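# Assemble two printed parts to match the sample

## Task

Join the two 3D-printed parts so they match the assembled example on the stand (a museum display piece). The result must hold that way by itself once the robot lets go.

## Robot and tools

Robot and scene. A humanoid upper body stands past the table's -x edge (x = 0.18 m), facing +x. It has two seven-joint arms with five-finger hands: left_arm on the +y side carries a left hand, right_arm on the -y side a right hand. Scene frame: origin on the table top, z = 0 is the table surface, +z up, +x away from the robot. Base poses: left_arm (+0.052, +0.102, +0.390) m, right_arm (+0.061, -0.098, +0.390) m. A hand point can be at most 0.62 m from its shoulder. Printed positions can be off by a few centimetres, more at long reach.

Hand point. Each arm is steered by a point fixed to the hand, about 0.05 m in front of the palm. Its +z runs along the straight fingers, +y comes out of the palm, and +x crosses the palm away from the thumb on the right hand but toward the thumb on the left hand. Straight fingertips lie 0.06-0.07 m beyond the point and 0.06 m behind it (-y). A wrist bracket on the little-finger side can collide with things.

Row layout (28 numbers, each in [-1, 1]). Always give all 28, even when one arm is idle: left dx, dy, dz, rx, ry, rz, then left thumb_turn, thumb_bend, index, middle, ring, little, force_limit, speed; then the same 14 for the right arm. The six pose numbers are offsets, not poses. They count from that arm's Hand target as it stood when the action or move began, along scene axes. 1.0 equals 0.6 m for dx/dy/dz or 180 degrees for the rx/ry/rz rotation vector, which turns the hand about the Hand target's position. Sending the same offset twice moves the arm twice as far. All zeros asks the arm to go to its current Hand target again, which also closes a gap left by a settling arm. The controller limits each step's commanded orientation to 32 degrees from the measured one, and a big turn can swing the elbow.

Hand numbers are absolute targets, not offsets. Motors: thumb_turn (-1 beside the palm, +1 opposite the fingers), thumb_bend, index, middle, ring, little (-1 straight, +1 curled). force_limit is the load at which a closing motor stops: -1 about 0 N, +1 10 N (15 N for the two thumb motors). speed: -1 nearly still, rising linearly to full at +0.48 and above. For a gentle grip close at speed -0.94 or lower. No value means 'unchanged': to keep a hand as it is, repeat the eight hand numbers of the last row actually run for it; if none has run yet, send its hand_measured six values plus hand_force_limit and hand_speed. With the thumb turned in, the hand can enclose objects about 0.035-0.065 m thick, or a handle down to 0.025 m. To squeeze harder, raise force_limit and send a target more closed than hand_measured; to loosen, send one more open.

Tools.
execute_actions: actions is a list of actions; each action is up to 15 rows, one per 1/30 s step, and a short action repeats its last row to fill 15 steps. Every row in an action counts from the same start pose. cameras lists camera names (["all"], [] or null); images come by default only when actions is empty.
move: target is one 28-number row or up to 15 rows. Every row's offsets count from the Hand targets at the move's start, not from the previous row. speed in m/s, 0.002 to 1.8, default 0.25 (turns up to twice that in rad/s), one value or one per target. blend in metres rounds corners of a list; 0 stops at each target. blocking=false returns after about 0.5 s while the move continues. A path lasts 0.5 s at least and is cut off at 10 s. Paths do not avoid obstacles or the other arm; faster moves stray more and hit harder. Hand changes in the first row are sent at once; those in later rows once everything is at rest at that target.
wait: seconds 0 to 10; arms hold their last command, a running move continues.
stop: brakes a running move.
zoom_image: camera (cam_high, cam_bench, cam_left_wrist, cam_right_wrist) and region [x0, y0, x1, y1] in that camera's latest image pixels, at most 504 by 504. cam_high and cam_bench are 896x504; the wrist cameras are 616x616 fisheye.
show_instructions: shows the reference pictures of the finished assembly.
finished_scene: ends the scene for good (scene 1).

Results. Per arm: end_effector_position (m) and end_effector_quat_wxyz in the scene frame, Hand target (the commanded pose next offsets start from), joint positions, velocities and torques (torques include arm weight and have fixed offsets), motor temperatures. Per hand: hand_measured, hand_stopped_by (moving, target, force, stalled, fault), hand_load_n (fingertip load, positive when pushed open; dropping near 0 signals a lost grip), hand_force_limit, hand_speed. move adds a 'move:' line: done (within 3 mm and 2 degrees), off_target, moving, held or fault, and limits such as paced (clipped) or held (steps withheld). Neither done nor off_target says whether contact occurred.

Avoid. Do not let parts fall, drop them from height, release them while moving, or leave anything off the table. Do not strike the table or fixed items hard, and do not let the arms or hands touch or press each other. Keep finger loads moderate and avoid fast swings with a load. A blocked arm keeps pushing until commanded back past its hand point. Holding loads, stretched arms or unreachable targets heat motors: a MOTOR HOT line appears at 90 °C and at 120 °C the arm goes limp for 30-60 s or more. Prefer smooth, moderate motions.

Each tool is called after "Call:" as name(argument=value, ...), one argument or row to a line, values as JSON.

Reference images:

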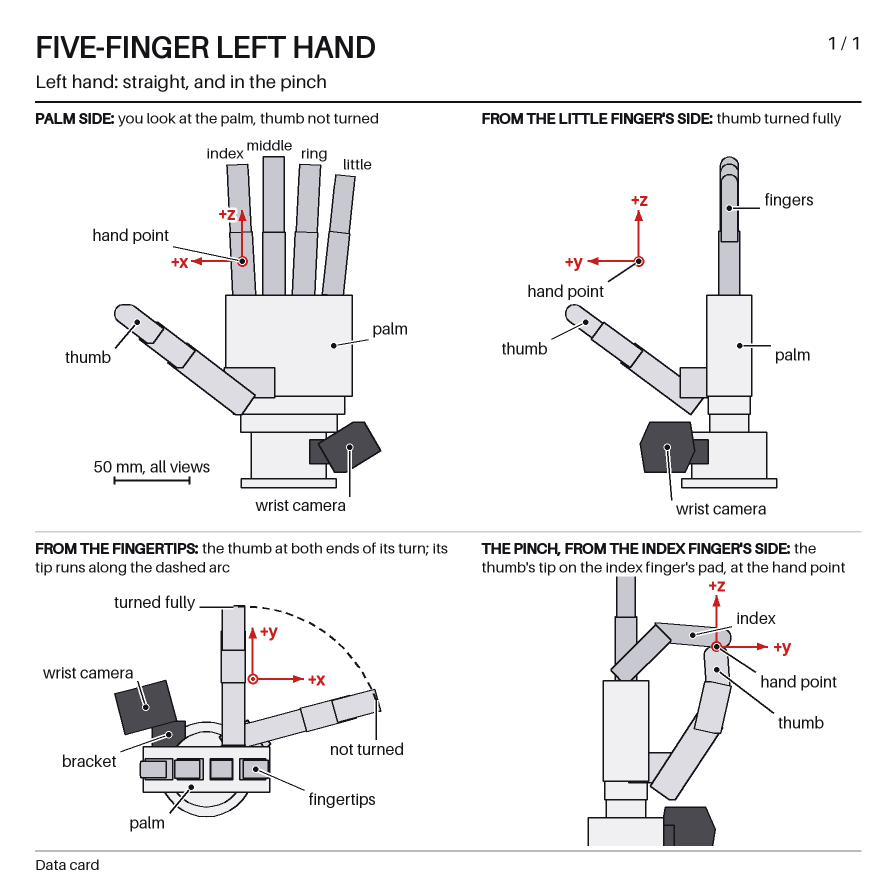

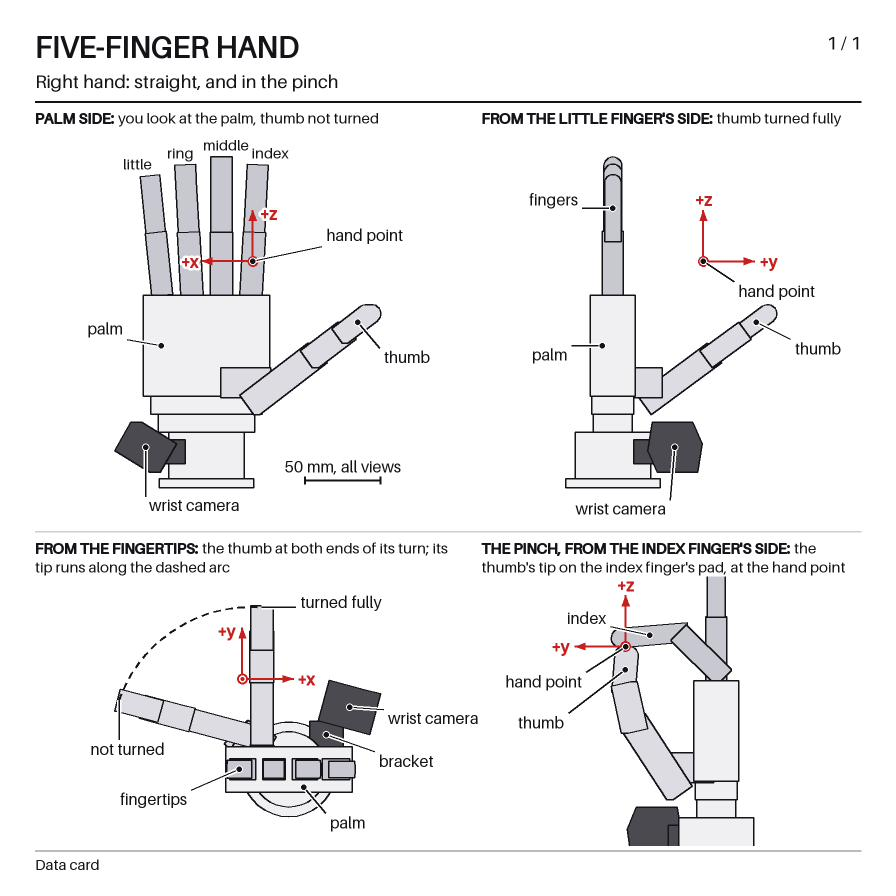

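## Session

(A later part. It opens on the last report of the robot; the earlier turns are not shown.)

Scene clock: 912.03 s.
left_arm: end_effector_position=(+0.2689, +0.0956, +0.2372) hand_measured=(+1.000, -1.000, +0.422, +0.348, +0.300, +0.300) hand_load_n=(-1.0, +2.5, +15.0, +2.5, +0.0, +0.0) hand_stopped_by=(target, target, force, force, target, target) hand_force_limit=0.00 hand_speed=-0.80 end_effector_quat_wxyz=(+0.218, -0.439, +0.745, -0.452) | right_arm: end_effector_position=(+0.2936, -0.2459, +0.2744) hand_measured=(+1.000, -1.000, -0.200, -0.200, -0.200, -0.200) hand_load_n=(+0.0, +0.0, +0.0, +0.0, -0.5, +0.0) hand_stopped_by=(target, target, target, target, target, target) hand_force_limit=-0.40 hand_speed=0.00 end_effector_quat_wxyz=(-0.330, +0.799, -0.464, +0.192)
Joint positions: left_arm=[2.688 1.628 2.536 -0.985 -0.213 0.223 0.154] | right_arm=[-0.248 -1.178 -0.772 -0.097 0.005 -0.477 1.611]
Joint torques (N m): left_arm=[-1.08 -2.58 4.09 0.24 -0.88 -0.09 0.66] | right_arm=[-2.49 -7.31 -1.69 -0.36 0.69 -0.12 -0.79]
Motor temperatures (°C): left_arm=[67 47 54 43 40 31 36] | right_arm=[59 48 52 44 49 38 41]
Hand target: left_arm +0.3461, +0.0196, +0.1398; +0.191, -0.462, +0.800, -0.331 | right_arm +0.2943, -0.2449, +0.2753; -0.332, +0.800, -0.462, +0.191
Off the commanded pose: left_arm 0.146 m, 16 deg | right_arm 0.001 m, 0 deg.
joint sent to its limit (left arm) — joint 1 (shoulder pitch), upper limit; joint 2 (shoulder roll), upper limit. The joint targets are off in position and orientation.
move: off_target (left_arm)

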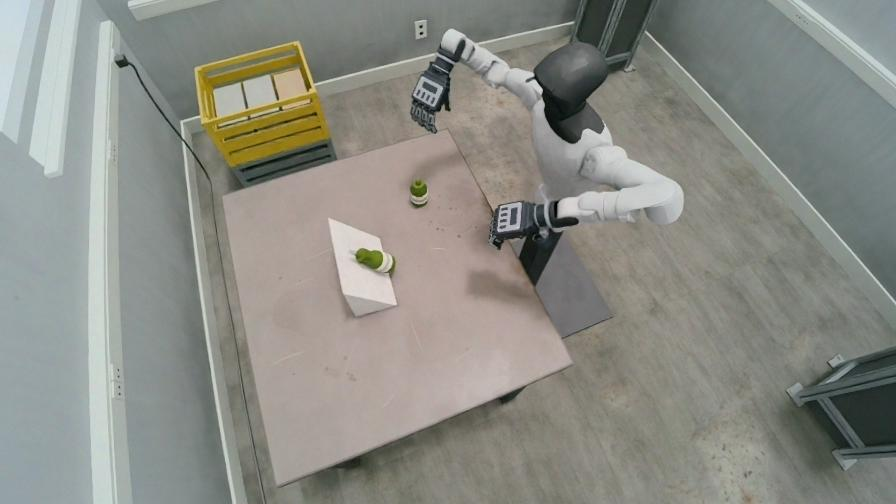

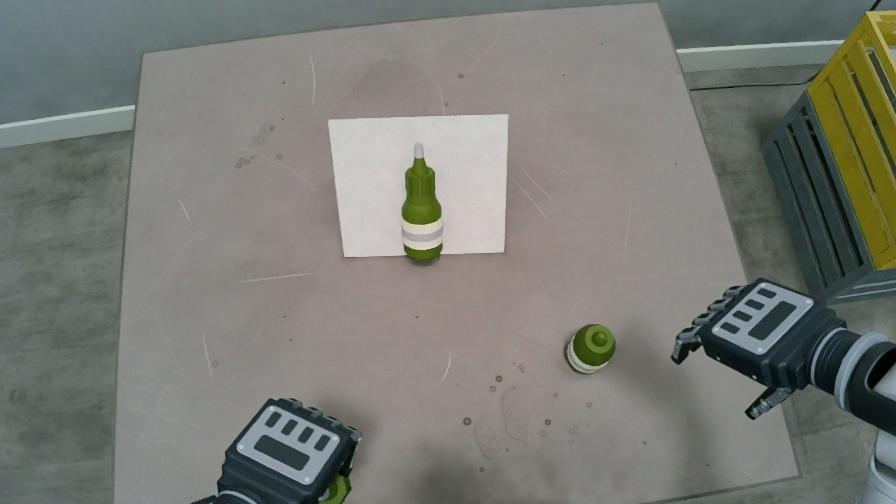

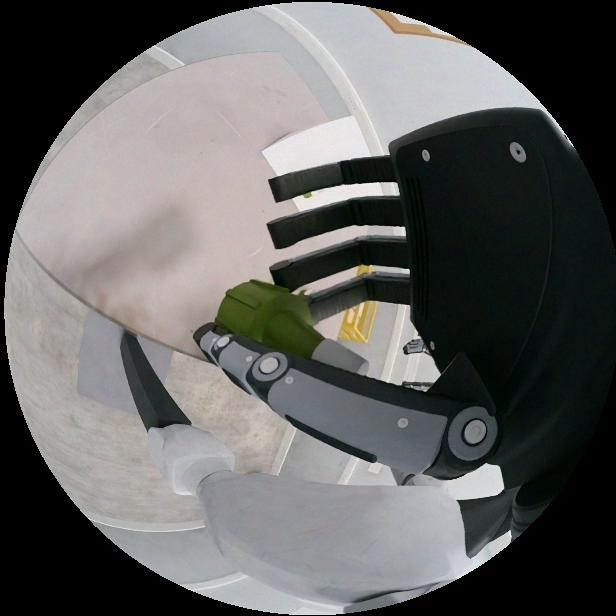

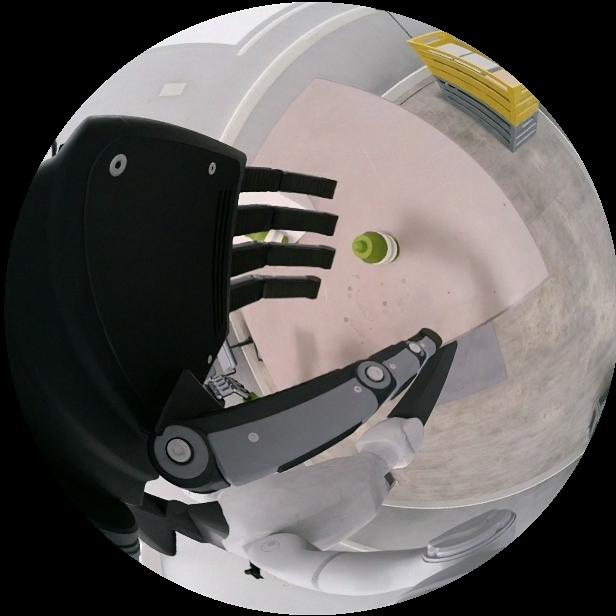

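Call:
move(
  target=[
    [-0.2945,0.178,0.58,-0.598,-0.28,-0.153,1,-1,0.6,0.5,0.3,0.3,0.0,-0.8,0.05,0.02,-0.06,0,0,0,1,-1,-0.2,-0.2,-0.2,-0.2,-0.4,0],
    [0.123,0.30,0.30,-0.5255,-0.0695,0.323,1,-1,0.6,0.5,0.3,0.3,0.0,-0.8,0.11,0.04,-0.125,0,0,0,1,-1,-0.2,-0.2,-0.2,-0.2,-0.4,0],
    [0.0,0.03,0.0,0,0,0,1,-1,0.6,0.5,0.3,0.3,0.0,-0.8,0.11,0.04,-0.125,0,0,0,1,-1,-0.2,-0.2,-0.2,-0.2,-0.4,0],
  ],
  speed=0.42,
  blend=0.03,
  cameras=["cam_high","cam_bench","cam_right_wrist","cam_left_wrist"],
)

Call:
zoom_image(
  camera="cam_left_wrist",
  region=[150, 220, 400, 420],
)

Call:
zoom_image(
  camera="cam_high",
  region=[400, 170, 520, 290],
)

Scene clock: 939.73 s.
left_arm: end_effector_position=(+0.3445, +0.0383, +0.1395) hand_measured=(+1.000, -1.000, +0.422, +0.348, +0.300, +0.300) hand_load_n=(-1.0, +2.0, +14.5, +2.5, +0.0, +0.0) hand_stopped_by=(target, target, force, force, target, target) hand_force_limit=0.00 hand_speed=-0.80 end_effector_quat_wxyz=(+0.188, -0.464, +0.800, -0.332) | right_arm: end_effector_position=(+0.3591, -0.2220, +0.2007) hand_measured=(+1.000, -1.000, -0.200, -0.200, -0.200, -0.200) hand_load_n=(+0.0, -0.5, +0.0, +0.0, +0.0, +0.0) hand_stopped_by=(target, target, target, target, target, target) hand_force_limit=-0.40 hand_speed=0.00 end_effector_quat_wxyz=(-0.330, +0.800, -0.463, +0.192)
Joint positions: left_arm=[-1.219 0.96 -1.225 -0.478 0.263 0.751 -0.625] | right_arm=[-0.453 -1.146 -0.226 0.123 -0.308 -0.539 1.153]
Joint torques (N m): left_arm=[-4.55 0.49 3.97 -0.98 -0.33 -0.07 0.54] | right_arm=[-3.58 -6.35 -2.16 -0.71 0.48 -0.08 -0.91]
Motor temperatures (°C): left_arm=[70 52 55 40 40 32 36] | right_arm=[53 57 52 43 49 38 42]
Hand target: left_arm +0.3461, +0.0376, +0.1398; +0.191, -0.462, +0.800, -0.331 | right_arm +0.3603, -0.2209, +0.2003; -0.332, +0.800, -0.462, +0.191
Off the commanded pose: left_arm 0.002 m, 0 deg | right_arm 0.002 m, 0 deg.
move: done

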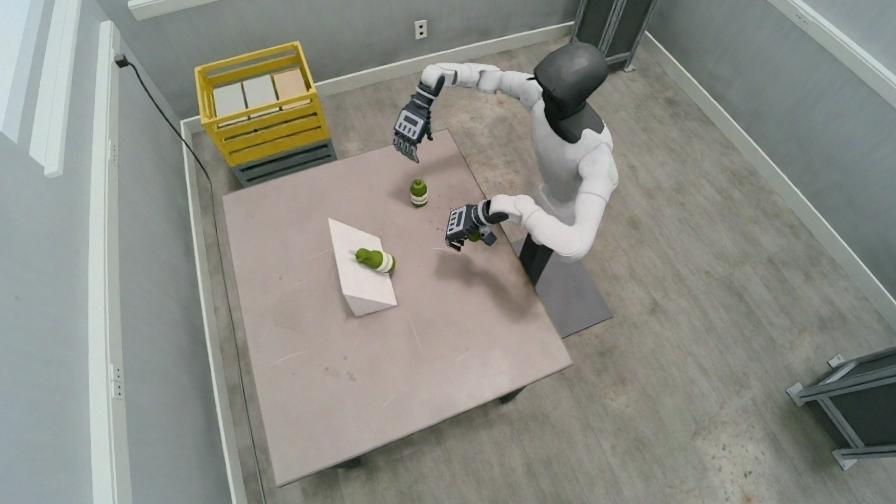

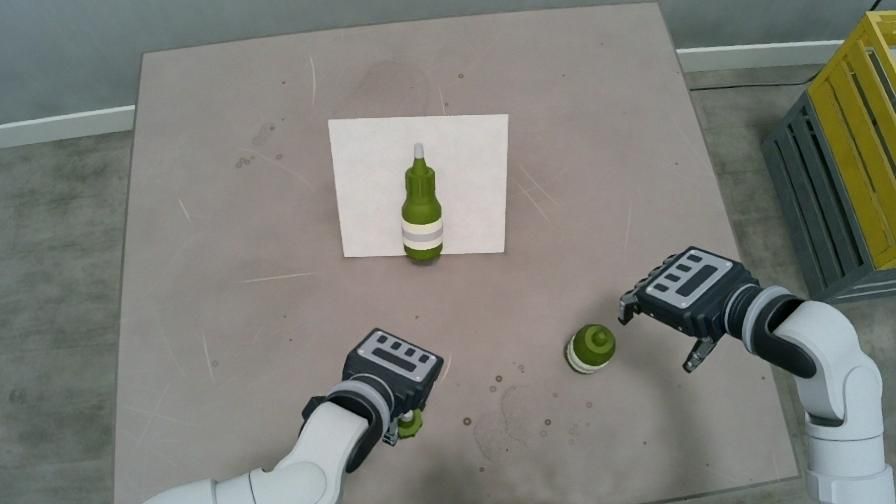

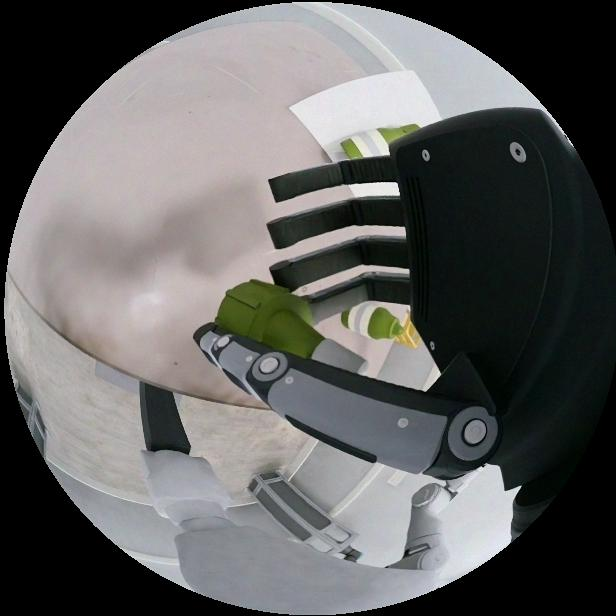

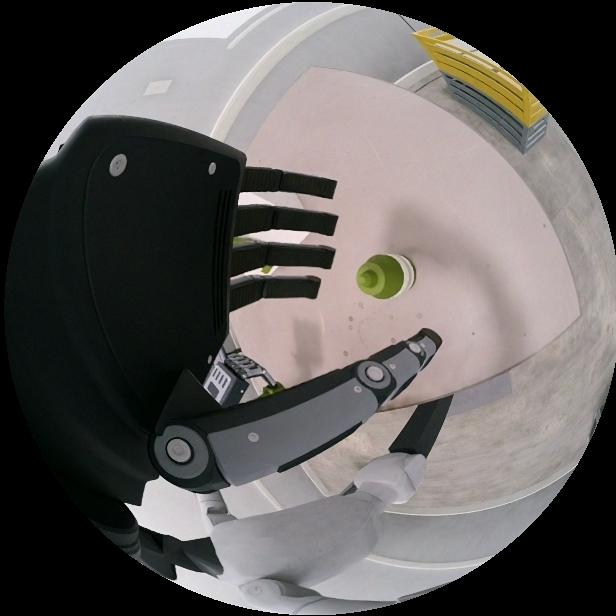

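Scaled by 2.016 from the camera's 616x616 image, which has a finer 880x880 frame.

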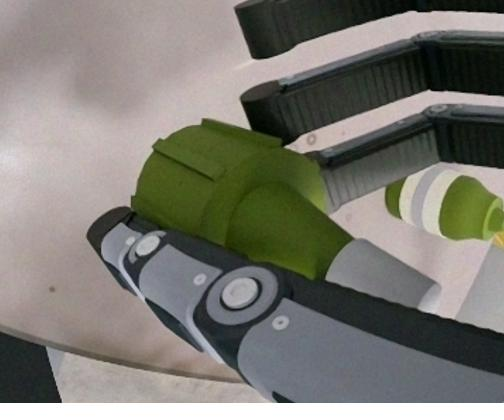

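Scaled by 4.200 from the camera's 896x504 image, which has a finer 1280x720 frame.

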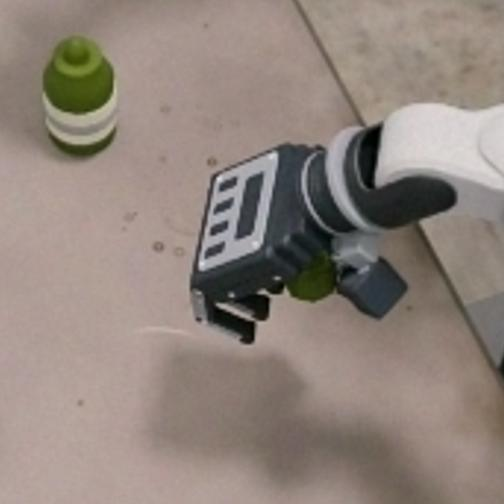

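Call:
move(
  target=[0,0,-0.163,0,0,0,1,-1,0.6,0.5,0.3,0.3,0.0,-0.8,0,0,0,0,0,0,1,-1,-0.2,-0.2,-0.2,-0.2,-0.4,0],
  speed=0.1,
  cameras=["cam_bench","cam_right_wrist","cam_left_wrist","cam_high"],
)

Call:
zoom_image(
  camera="cam_left_wrist",
  region=[150, 220, 400, 420],
)

Call:
zoom_image(
  camera="cam_bench",
  region=[360, 360, 480, 480],
)

Call:
zoom_image(
  camera="cam_high",
  region=[430, 190, 510, 270],
)

Scene clock: 961.23 s.
left_arm: end_effector_position=(+0.3492, +0.0379, +0.0457) hand_measured=(+1.000, -1.000, +0.422, +0.348, +0.300, +0.300) hand_load_n=(-1.0, +2.5, +14.5, +2.5, +0.0, +0.0) hand_stopped_by=(target, target, force, force, target, target) hand_force_limit=0.00 hand_speed=-0.80 end_effector_quat_wxyz=(+0.194, -0.462, +0.798, -0.334) | right_arm: end_effector_position=(+0.3591, -0.2220, +0.2007) hand_measured=(+1.000, -1.000, -0.200, -0.200, -0.200, -0.200) hand_load_n=(+0.0, +0.0, +0.0, +0.0, +0.0, +0.0) hand_stopped_by=(target, target, target, target, target, target) hand_force_limit=-0.40 hand_speed=0.00 end_effector_quat_wxyz=(-0.330, +0.800, -0.463, +0.192)
Joint positions: left_arm=[-1.053 0.763 -1.374 -0.075 0.329 0.569 -0.311] | right_arm=[-0.453 -1.146 -0.226 0.123 -0.308 -0.539 1.153]
Joint torques (N m): left_arm=[-3.65 0.4 3.25 -1.33 -0.55 -0.24 0.7] | right_arm=[-3.63 -6.37 -2.2 -0.67 0.47 -0.06 -0.9]
Motor temperatures (°C): left_arm=[88 49 56 40 41 31 35] | right_arm=[57 58 53 43 49 38 43]
Hand target: left_arm +0.3461, +0.0376, +0.0420; +0.191, -0.462, +0.800, -0.331 | right_arm +0.3603, -0.2209, +0.2003; -0.332, +0.800, -0.462, +0.191
Off the commanded pose: left_arm 0.005 m, 1 deg | right_arm 0.002 m, 0 deg.
move: off_target (left_arm)

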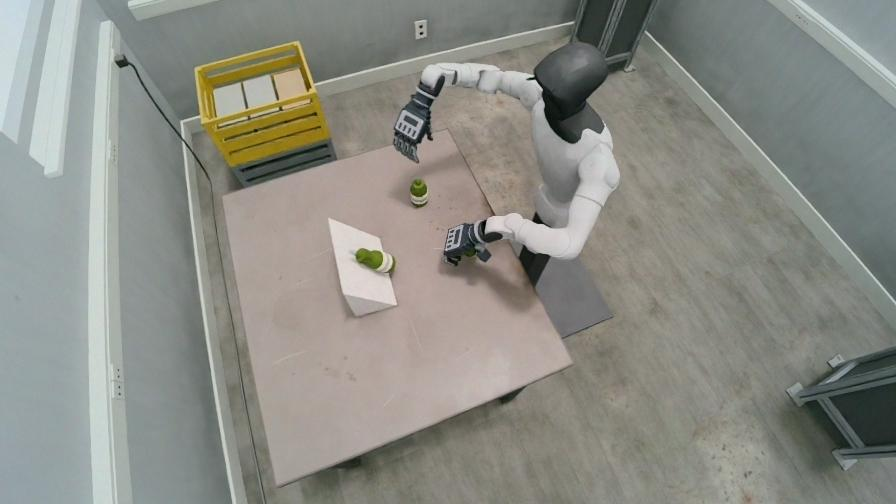

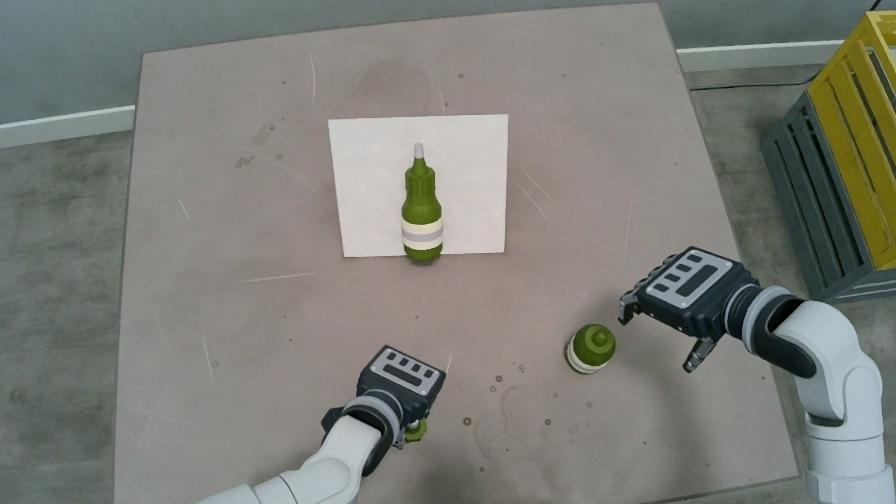

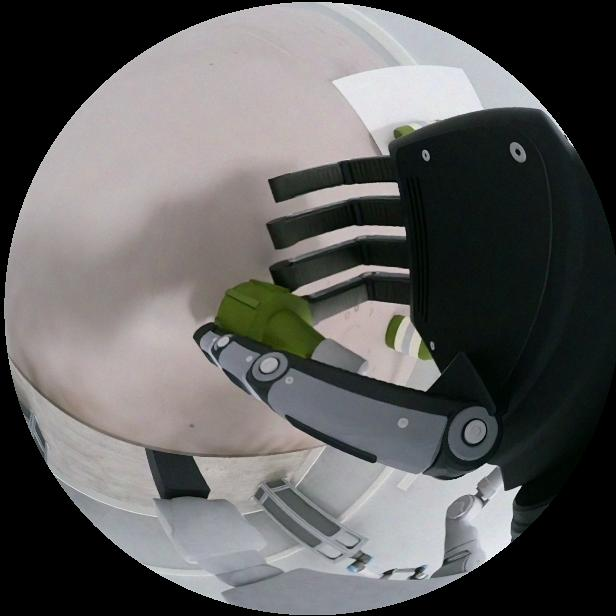

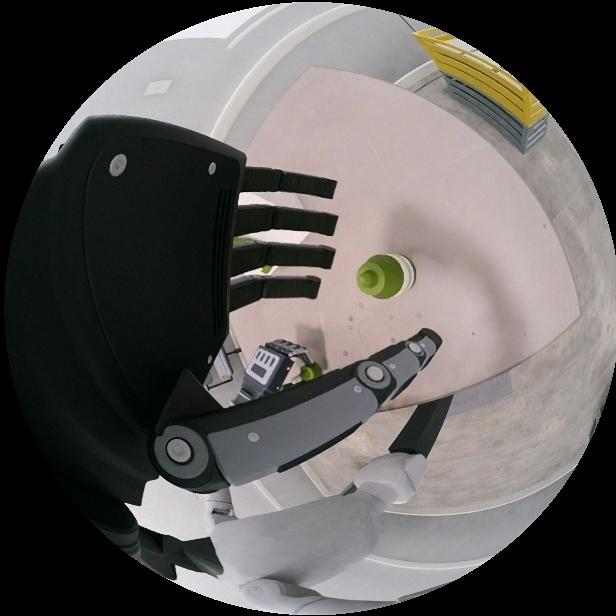

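Scaled by 2.016 from the camera's 616x616 image, which has a finer 880x880 frame.

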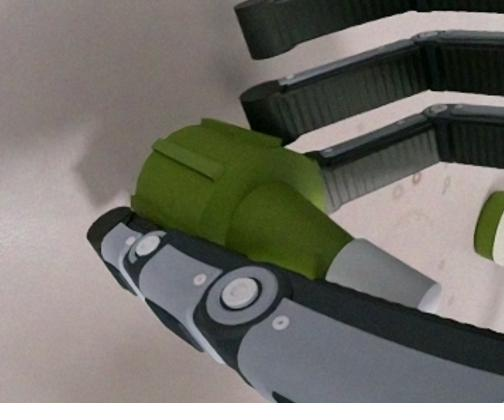

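Scaled by 4.200 from the camera's 896x504 image, which has a finer 1280x720 frame.

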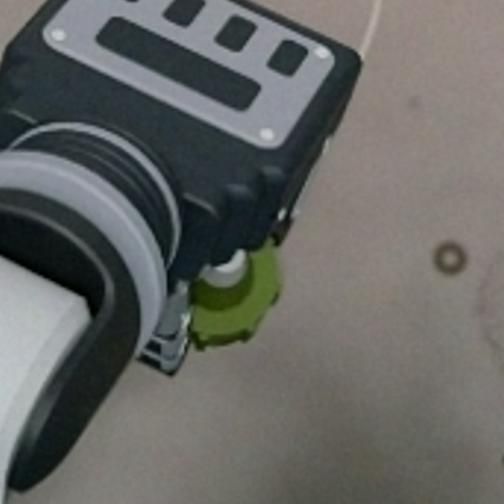

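Scaled by 6.300 from the camera's 896x504 image, which has a finer 1280x720 frame.

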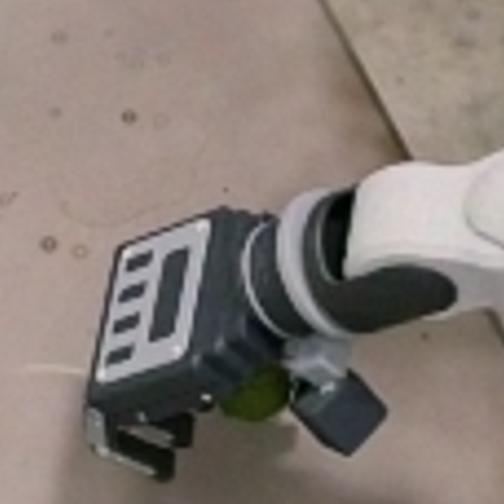

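Call:
move(
  target=[-0.003,0,-0.014,0,0,0,1,-1,0.6,0.5,0.3,0.3,0.0,-0.8,0,0,0,0,0,0,1,-1,-0.2,-0.2,-0.2,-0.2,-0.4,0],
  speed=0.03,
  cameras=["cam_bench","cam_left_wrist"],
)

Call:
zoom_image(
  camera="cam_left_wrist",
  region=[150, 220, 400, 420],
)

Call:
zoom_image(
  camera="cam_bench",
  region=[360, 360, 480, 480],
)

Scene clock: 973.70 s.
left_arm: end_effector_position=(+0.3489, +0.0375, +0.0384) hand_measured=(+1.000, -1.000, +0.422, +0.348, +0.300, +0.300) hand_load_n=(-1.0, +2.5, +14.5, +2.0, +0.0, +0.5) hand_stopped_by=(target, target, force, force, target, target) hand_force_limit=0.00 hand_speed=-0.80 end_effector_quat_wxyz=(+0.195, -0.461, +0.798, -0.335) | right_arm: end_effector_position=(+0.3591, -0.2220, +0.2007) hand_measured=(+1.000, -1.000, -0.200, -0.200, -0.200, -0.200) hand_load_n=(+0.0, +0.0, +0.0, +0.0, +0.0, +0.0) hand_stopped_by=(target, target, target, target, target, target) hand_force_limit=-0.40 hand_speed=0.00 end_effector_quat_wxyz=(-0.330, +0.800, -0.463, +0.192)
Joint positions: left_arm=[-1.043 0.745 -1.389 -0.04 0.329 0.557 -0.28] | right_arm=[-0.453 -1.146 -0.226 0.123 -0.308 -0.539 1.153]
Joint torques (N m): left_arm=[-3.48 0.31 3.21 -1.28 -0.61 -0.23 0.73] | right_arm=[-3.54 -6.4 -2.09 -0.63 0.47 -0.04 -0.91]
Motor temperatures (°C): left_arm=[84 48 55 40 40 31 35] | right_arm=[58 58 53 43 49 38 43]
Hand target: left_arm +0.3443, +0.0376, +0.0336; +0.191, -0.462, +0.800, -0.331 | right_arm +0.3603, -0.2209, +0.2003; -0.332, +0.800, -0.462, +0.191
Off the commanded pose: left_arm 0.007 m, 1 deg | right_arm 0.002 m, 0 deg.
move: off_target (left_arm)
Images, in order (width x height): cam_bench 896x504, cam_left_wrist 616x616.

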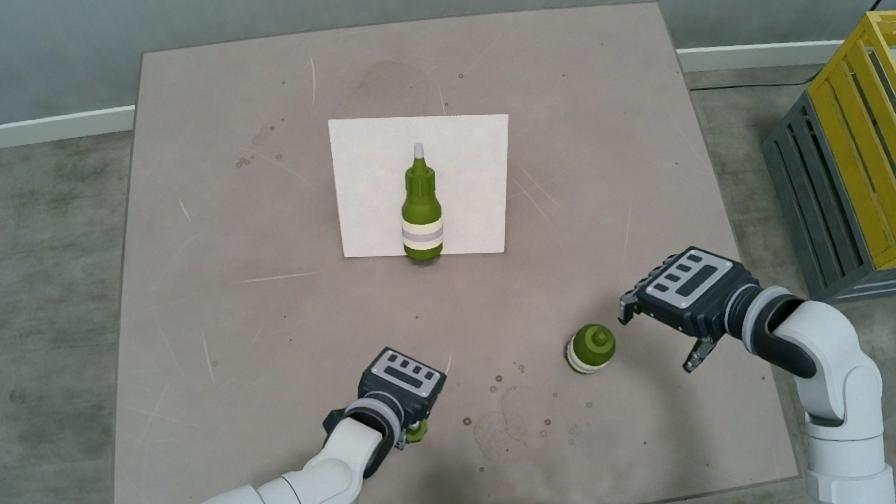

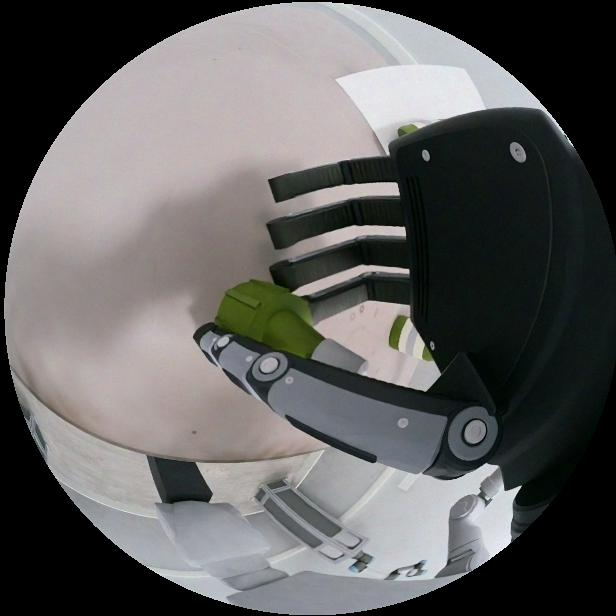

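Scaled by 2.016 from the camera's 616x616 image, which has a finer 880x880 frame.

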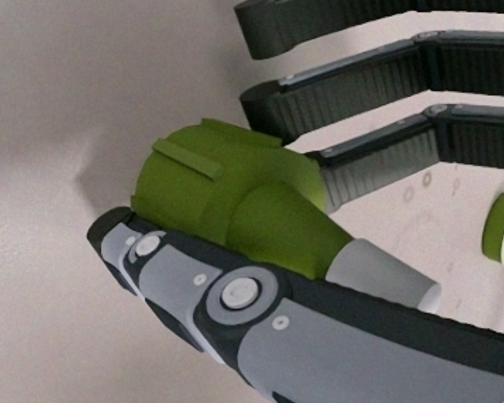

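Scaled by 4.200 from the camera's 896x504 image, which has a finer 1280x720 frame.

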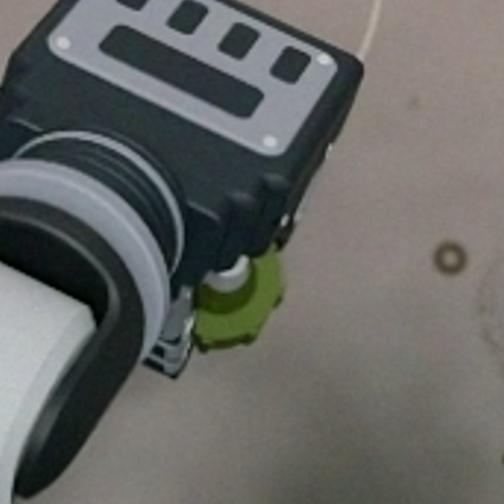

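Call:
move(
  target=[-0.003,0,-0.009,0,0,0,1,-1,0.6,0.5,0.3,0.3,0.0,-0.8,0,0,0,0,0,0,1,-1,-0.2,-0.2,-0.2,-0.2,-0.4,0],
  speed=0.03,
  cameras=["cam_left_wrist"],
)

Call:
zoom_image(
  camera="cam_left_wrist",
  region=[150, 220, 400, 420],
)

Scene clock: 980.73 s.
left_arm: end_effector_position=(+0.3473, +0.0375, +0.0331) hand_measured=(+1.000, -1.000, +0.422, +0.348, +0.300, +0.300) hand_load_n=(-1.0, +2.5, +14.5, +2.0, +0.0, +0.0) hand_stopped_by=(target, target, force, force, target, target) hand_force_limit=0.00 hand_speed=-0.80 end_effector_quat_wxyz=(+0.196, -0.461, +0.798, -0.335) | right_arm: end_effector_position=(+0.3591, -0.2220, +0.2007) hand_measured=(+1.000, -1.000, -0.200, -0.200, -0.200, -0.200) hand_load_n=(+0.0, +0.0, +0.0, +0.0, +0.0, +0.0) hand_stopped_by=(target, target, target, target, target, target) hand_force_limit=-0.40 hand_speed=0.00 end_effector_quat_wxyz=(-0.330, +0.800, -0.463, +0.192)
Joint positions: left_arm=[-1.034 0.735 -1.4 -0.021 0.329 0.552 -0.26] | right_arm=[-0.453 -1.146 -0.226 0.123 -0.308 -0.539 1.153]
Joint torques (N m): left_arm=[-3.41 0.39 3.17 -1.3 -0.59 -0.22 0.71] | right_arm=[-3.59 -6.41 -2.23 -0.67 0.46 -0.06 -0.9]
Motor temperatures (°C): left_arm=[83 48 55 40 40 31 36] | right_arm=[58 58 53 43 49 38 43]
Hand target: left_arm +0.3425, +0.0376, +0.0282; +0.191, -0.462, +0.800, -0.331 | right_arm +0.3603, -0.2209, +0.2003; -0.332, +0.800, -0.462, +0.191
Off the commanded pose: left_arm 0.007 m, 1 deg | right_arm 0.002 m, 0 deg.
move: off_target (left_arm)
Images, in order (width x height): cam_left_wrist 616x616.

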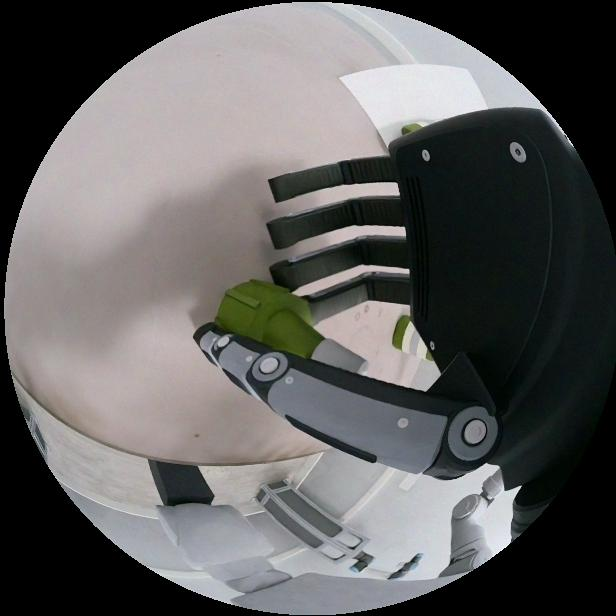

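Scaled by 2.016 from the camera's 616x616 image, which has a finer 880x880 frame.

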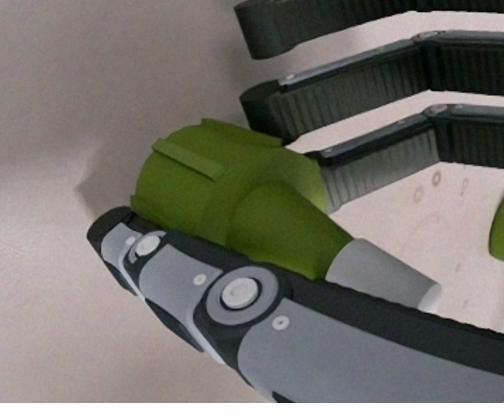

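Call:
move(
  target=[-0.003,0,-0.01,0,0,0,1,-1,0.6,0.5,0.3,0.3,0.0,-0.8,0,0,0,0,0,0,1,-1,-0.2,-0.2,-0.2,-0.2,-0.4,0],
  speed=0.03,
  cameras=["cam_left_wrist","cam_bench"],
)

Call:
zoom_image(
  camera="cam_left_wrist",
  region=[150, 220, 400, 420],
)

Call:
zoom_image(
  camera="cam_bench",
  region=[360, 360, 480, 480],
)

Scene clock: 990.87 s.
left_arm: end_effector_position=(+0.3457, +0.0374, +0.0272) hand_measured=(+1.000, -1.000, +0.422, +0.348, +0.300, +0.300) hand_load_n=(-1.0, +2.5, +14.5, +2.5, +0.0, +0.0) hand_stopped_by=(target, target, force, force, target, target) hand_force_limit=0.00 hand_speed=-0.80 end_effector_quat_wxyz=(+0.196, -0.461, +0.798, -0.335) | right_arm: end_effector_position=(+0.3591, -0.2220, +0.2007) hand_measured=(+1.000, -1.000, -0.200, -0.200, -0.200, -0.200) hand_load_n=(+0.0, +0.0, +0.5, +0.0, +0.0, +0.0) hand_stopped_by=(target, target, target, target, target, target) hand_force_limit=-0.40 hand_speed=0.00 end_effector_quat_wxyz=(-0.330, +0.800, -0.463, +0.192)
Joint positions: left_arm=[-1.025 0.722 -1.411 0.004 0.329 0.545 -0.238] | right_arm=[-0.453 -1.146 -0.226 0.123 -0.308 -0.539 1.153]
Joint torques (N m): left_arm=[-3.32 0.31 3.12 -1.33 -0.54 -0.22 0.71] | right_arm=[-3.57 -6.42 -2.23 -0.63 0.49 -0.06 -0.89]
Motor temperatures (°C): left_arm=[83 48 55 40 40 31 36] | right_arm=[58 58 53 43 49 38 43]
Hand target: left_arm +0.3407, +0.0376, +0.0222; +0.191, -0.462, +0.800, -0.331 | right_arm +0.3603, -0.2209, +0.2003; -0.332, +0.800, -0.462, +0.191
Off the commanded pose: left_arm 0.007 m, 1 deg | right_arm 0.002 m, 0 deg.
move: off_target (left_arm)
Images, in order (width x height): cam_bench 896x504, cam_left_wrist 616x616.

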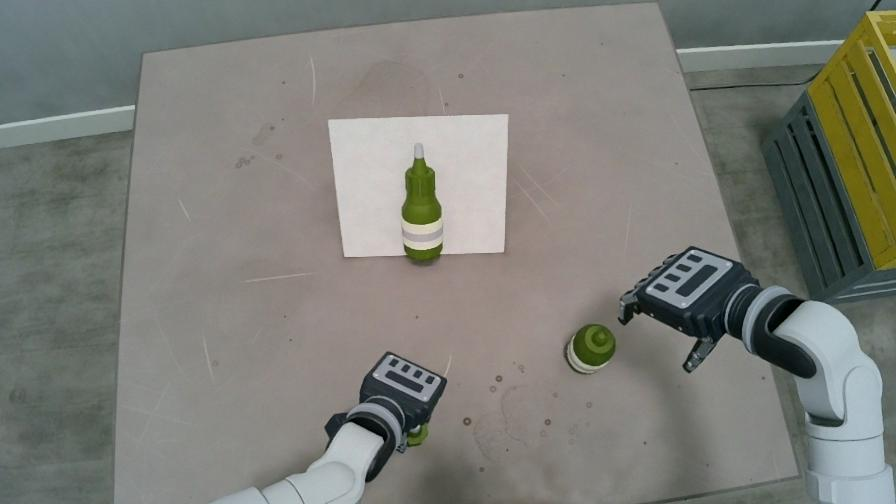

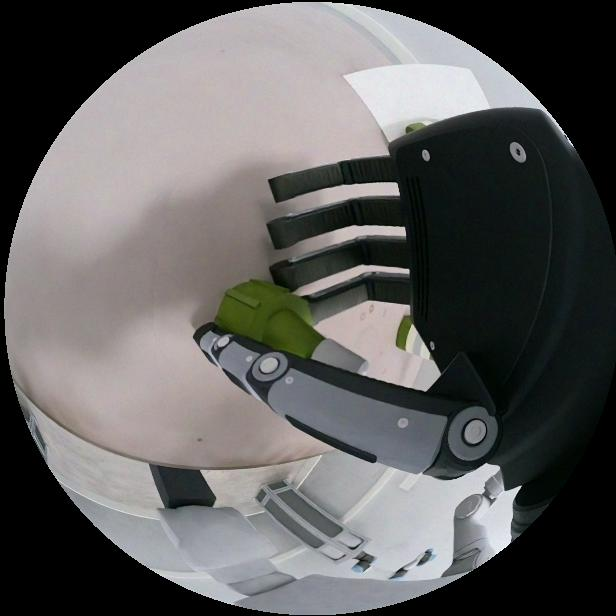

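Scaled by 2.016 from the camera's 616x616 image, which has a finer 880x880 frame.

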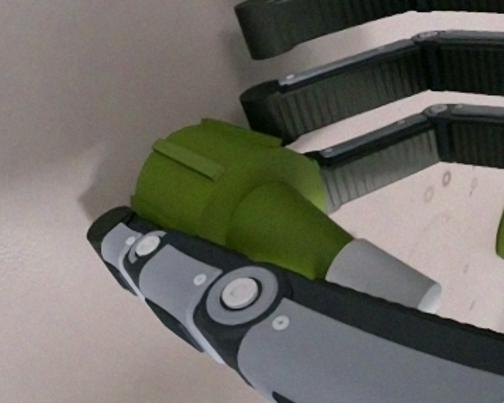

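Scaled by 4.200 from the camera's 896x504 image, which has a finer 1280x720 frame.

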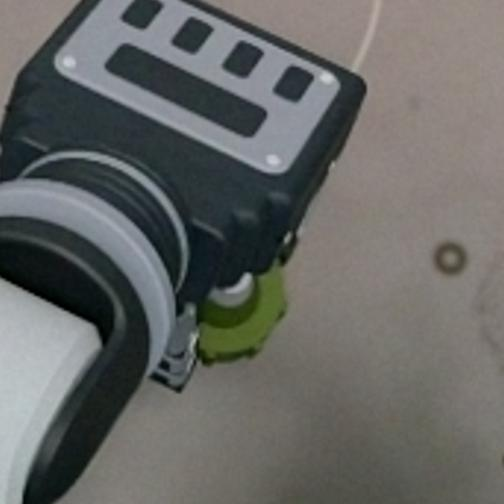

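Call:
move(
  target=[-0.003,0,-0.013,0,0,0,1,-1,0.6,0.5,0.3,0.3,0.0,-0.8,0,0,0,0,0,0,1,-1,-0.2,-0.2,-0.2,-0.2,-0.4,0],
  speed=0.03,
  cameras=["cam_left_wrist"],
)

Call:
zoom_image(
  camera="cam_left_wrist",
  region=[150, 220, 400, 420],
)

Scene clock: 998.10 s.
left_arm: end_effector_position=(+0.3461, +0.0362, +0.0218) hand_measured=(+1.000, -1.000, +0.422, +0.348, +0.300, +0.300) hand_load_n=(-1.5, +2.5, +13.5, +2.5, +0.0, +0.0) hand_stopped_by=(target, target, force, force, target, target) hand_force_limit=0.00 hand_speed=-0.80 end_effector_quat_wxyz=(+0.197, -0.460, +0.796, -0.339) | right_arm: end_effector_position=(+0.3591, -0.2220, +0.2007) hand_measured=(+1.000, -1.000, -0.200, -0.200, -0.200, -0.200) hand_load_n=(+0.0, +0.0, +0.0, +0.0, +0.0, +0.0) hand_stopped_by=(target, target, target, target, target, target) hand_force_limit=-0.40 hand_speed=0.00 end_effector_quat_wxyz=(-0.330, +0.800, -0.463, +0.192)
Joint positions: left_arm=[-1.015 0.704 -1.419 0.038 0.329 0.531 -0.209] | right_arm=[-0.453 -1.146 -0.226 0.123 -0.308 -0.539 1.153]
Joint torques (N m): left_arm=[-3.14 0.22 2.58 -1.14 -0.61 -0.22 0.64] | right_arm=[-3.61 -6.38 -2.13 -0.77 0.44 -0.04 -0.89]
Motor temperatures (°C): left_arm=[82 48 54 40 40 31 36] | right_arm=[59 58 53 43 49 38 43]
Hand target: left_arm +0.3389, +0.0376, +0.0144; +0.191, -0.462, +0.800, -0.331 | right_arm +0.3603, -0.2209, +0.2003; -0.332, +0.800, -0.462, +0.191
Off the commanded pose: left_arm 0.010 m, 1 deg | right_arm 0.002 m, 0 deg.
move: off_target (left_arm)
Images, in order (width x height): cam_left_wrist 616x616.

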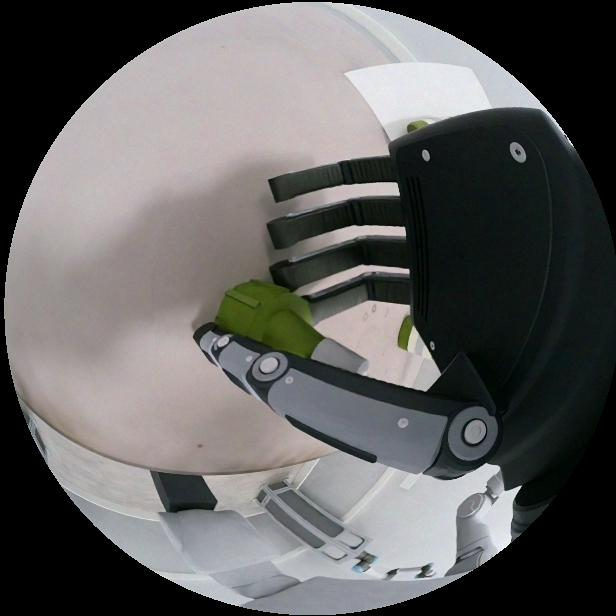

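Scaled by 2.016 from the camera's 616x616 image, which has a finer 880x880 frame.

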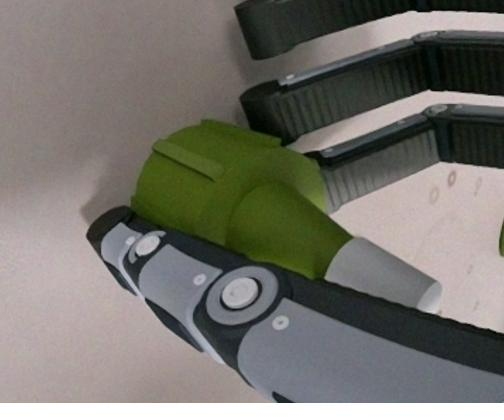

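Call:
move(
  target=[
    [0,0,0.006,0,0,0,1,-1,0.2,0.15,0.1,0.1,0.0,-0.7,0,0,0,0,0,0,1,-1,-0.2,-0.2,-0.2,-0.2,-0.4,0],
    [-0.006,0.0035,0.006,0,0,0,1,-1,0.2,0.15,0.1,0.1,0.0,-0.7,0,0,0,0,0,0,1,-1,-0.2,-0.2,-0.2,-0.2,-0.4,0],
  ],
  speed=0.03,
  cameras=["cam_left_wrist","cam_bench"],
)

Call:
zoom_image(
  camera="cam_left_wrist",
  region=[150, 220, 400, 420],
)

Call:
zoom_image(
  camera="cam_bench",
  region=[360, 360, 480, 480],
)

Scene clock: 1015.33 s.
left_arm: end_effector_position=(+0.3424, +0.0364, +0.0235) hand_measured=(+1.000, -1.000, +0.200, +0.152, +0.100, +0.100) hand_load_n=(+0.0, +0.0, +0.5, +0.0, +0.0, +0.0) hand_stopped_by=(target, target, target, target, target, target) hand_force_limit=0.00 hand_speed=-0.70 end_effector_quat_wxyz=(+0.195, -0.461, +0.797, -0.339) | right_arm: end_effector_position=(+0.3591, -0.2220, +0.2007) hand_measured=(+1.000, -1.000, -0.200, -0.200, -0.200, -0.200) hand_load_n=(+0.0, +0.0, +0.0, +0.0, +0.0, +0.0) hand_stopped_by=(target, target, target, target, target, target) hand_force_limit=-0.40 hand_speed=0.00 end_effector_quat_wxyz=(-0.330, +0.800, -0.463, +0.192)
Joint positions: left_arm=[-1.012 0.718 -1.421 0.004 0.329 0.548 -0.213] | right_arm=[-0.453 -1.146 -0.226 0.123 -0.308 -0.539 1.153]
Joint torques (N m): left_arm=[-2.99 0.93 2.65 -2.37 -0.51 -0.04 0.6] | right_arm=[-3.51 -6.46 -2.19 -0.6 0.5 -0.05 -0.91]
Motor temperatures (°C): left_arm=[83 48 54 40 40 31 35] | right_arm=[59 59 54 43 49 38 44]
Hand target: left_arm +0.3353, +0.0397, +0.0180; +0.191, -0.462, +0.800, -0.331 | right_arm +0.3603, -0.2209, +0.2003; -0.332, +0.800, -0.462, +0.191
Off the commanded pose: left_arm 0.010 m, 1 deg | right_arm 0.002 m, 0 deg.
move: off_target (left_arm)
Images, in order (width x height): cam_bench 896x504, cam_left_wrist 616x616.

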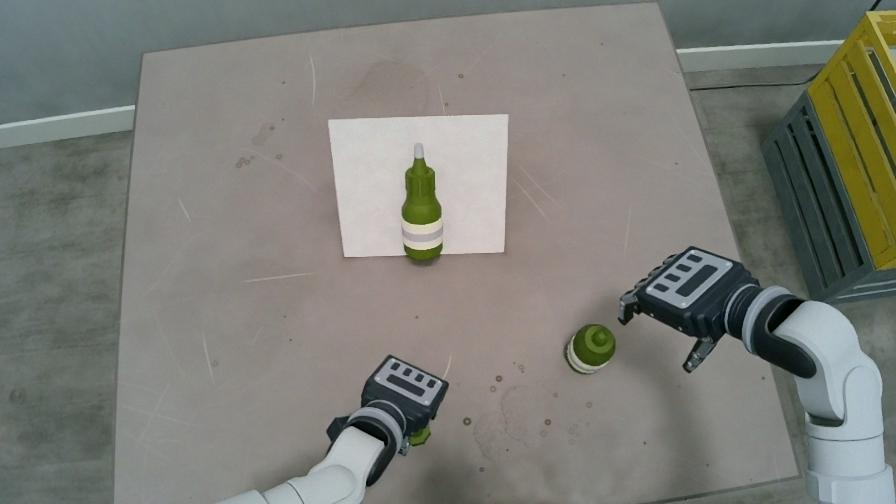

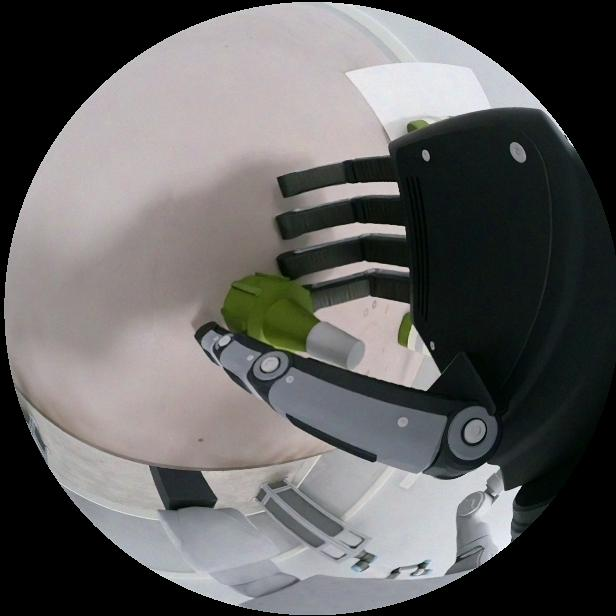

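Scaled by 2.016 from the camera's 616x616 image, which has a finer 880x880 frame.

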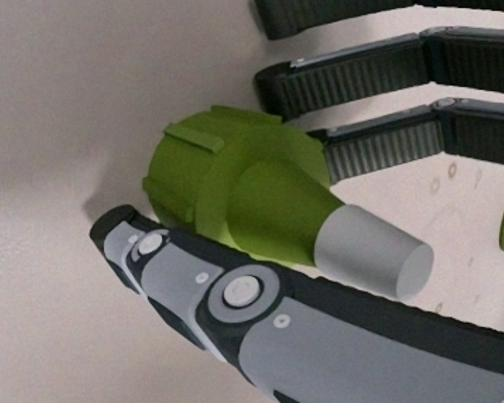

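Scaled by 4.200 from the camera's 896x504 image, which has a finer 1280x720 frame.

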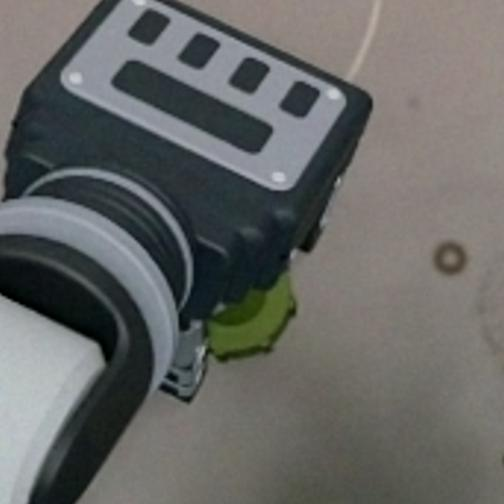

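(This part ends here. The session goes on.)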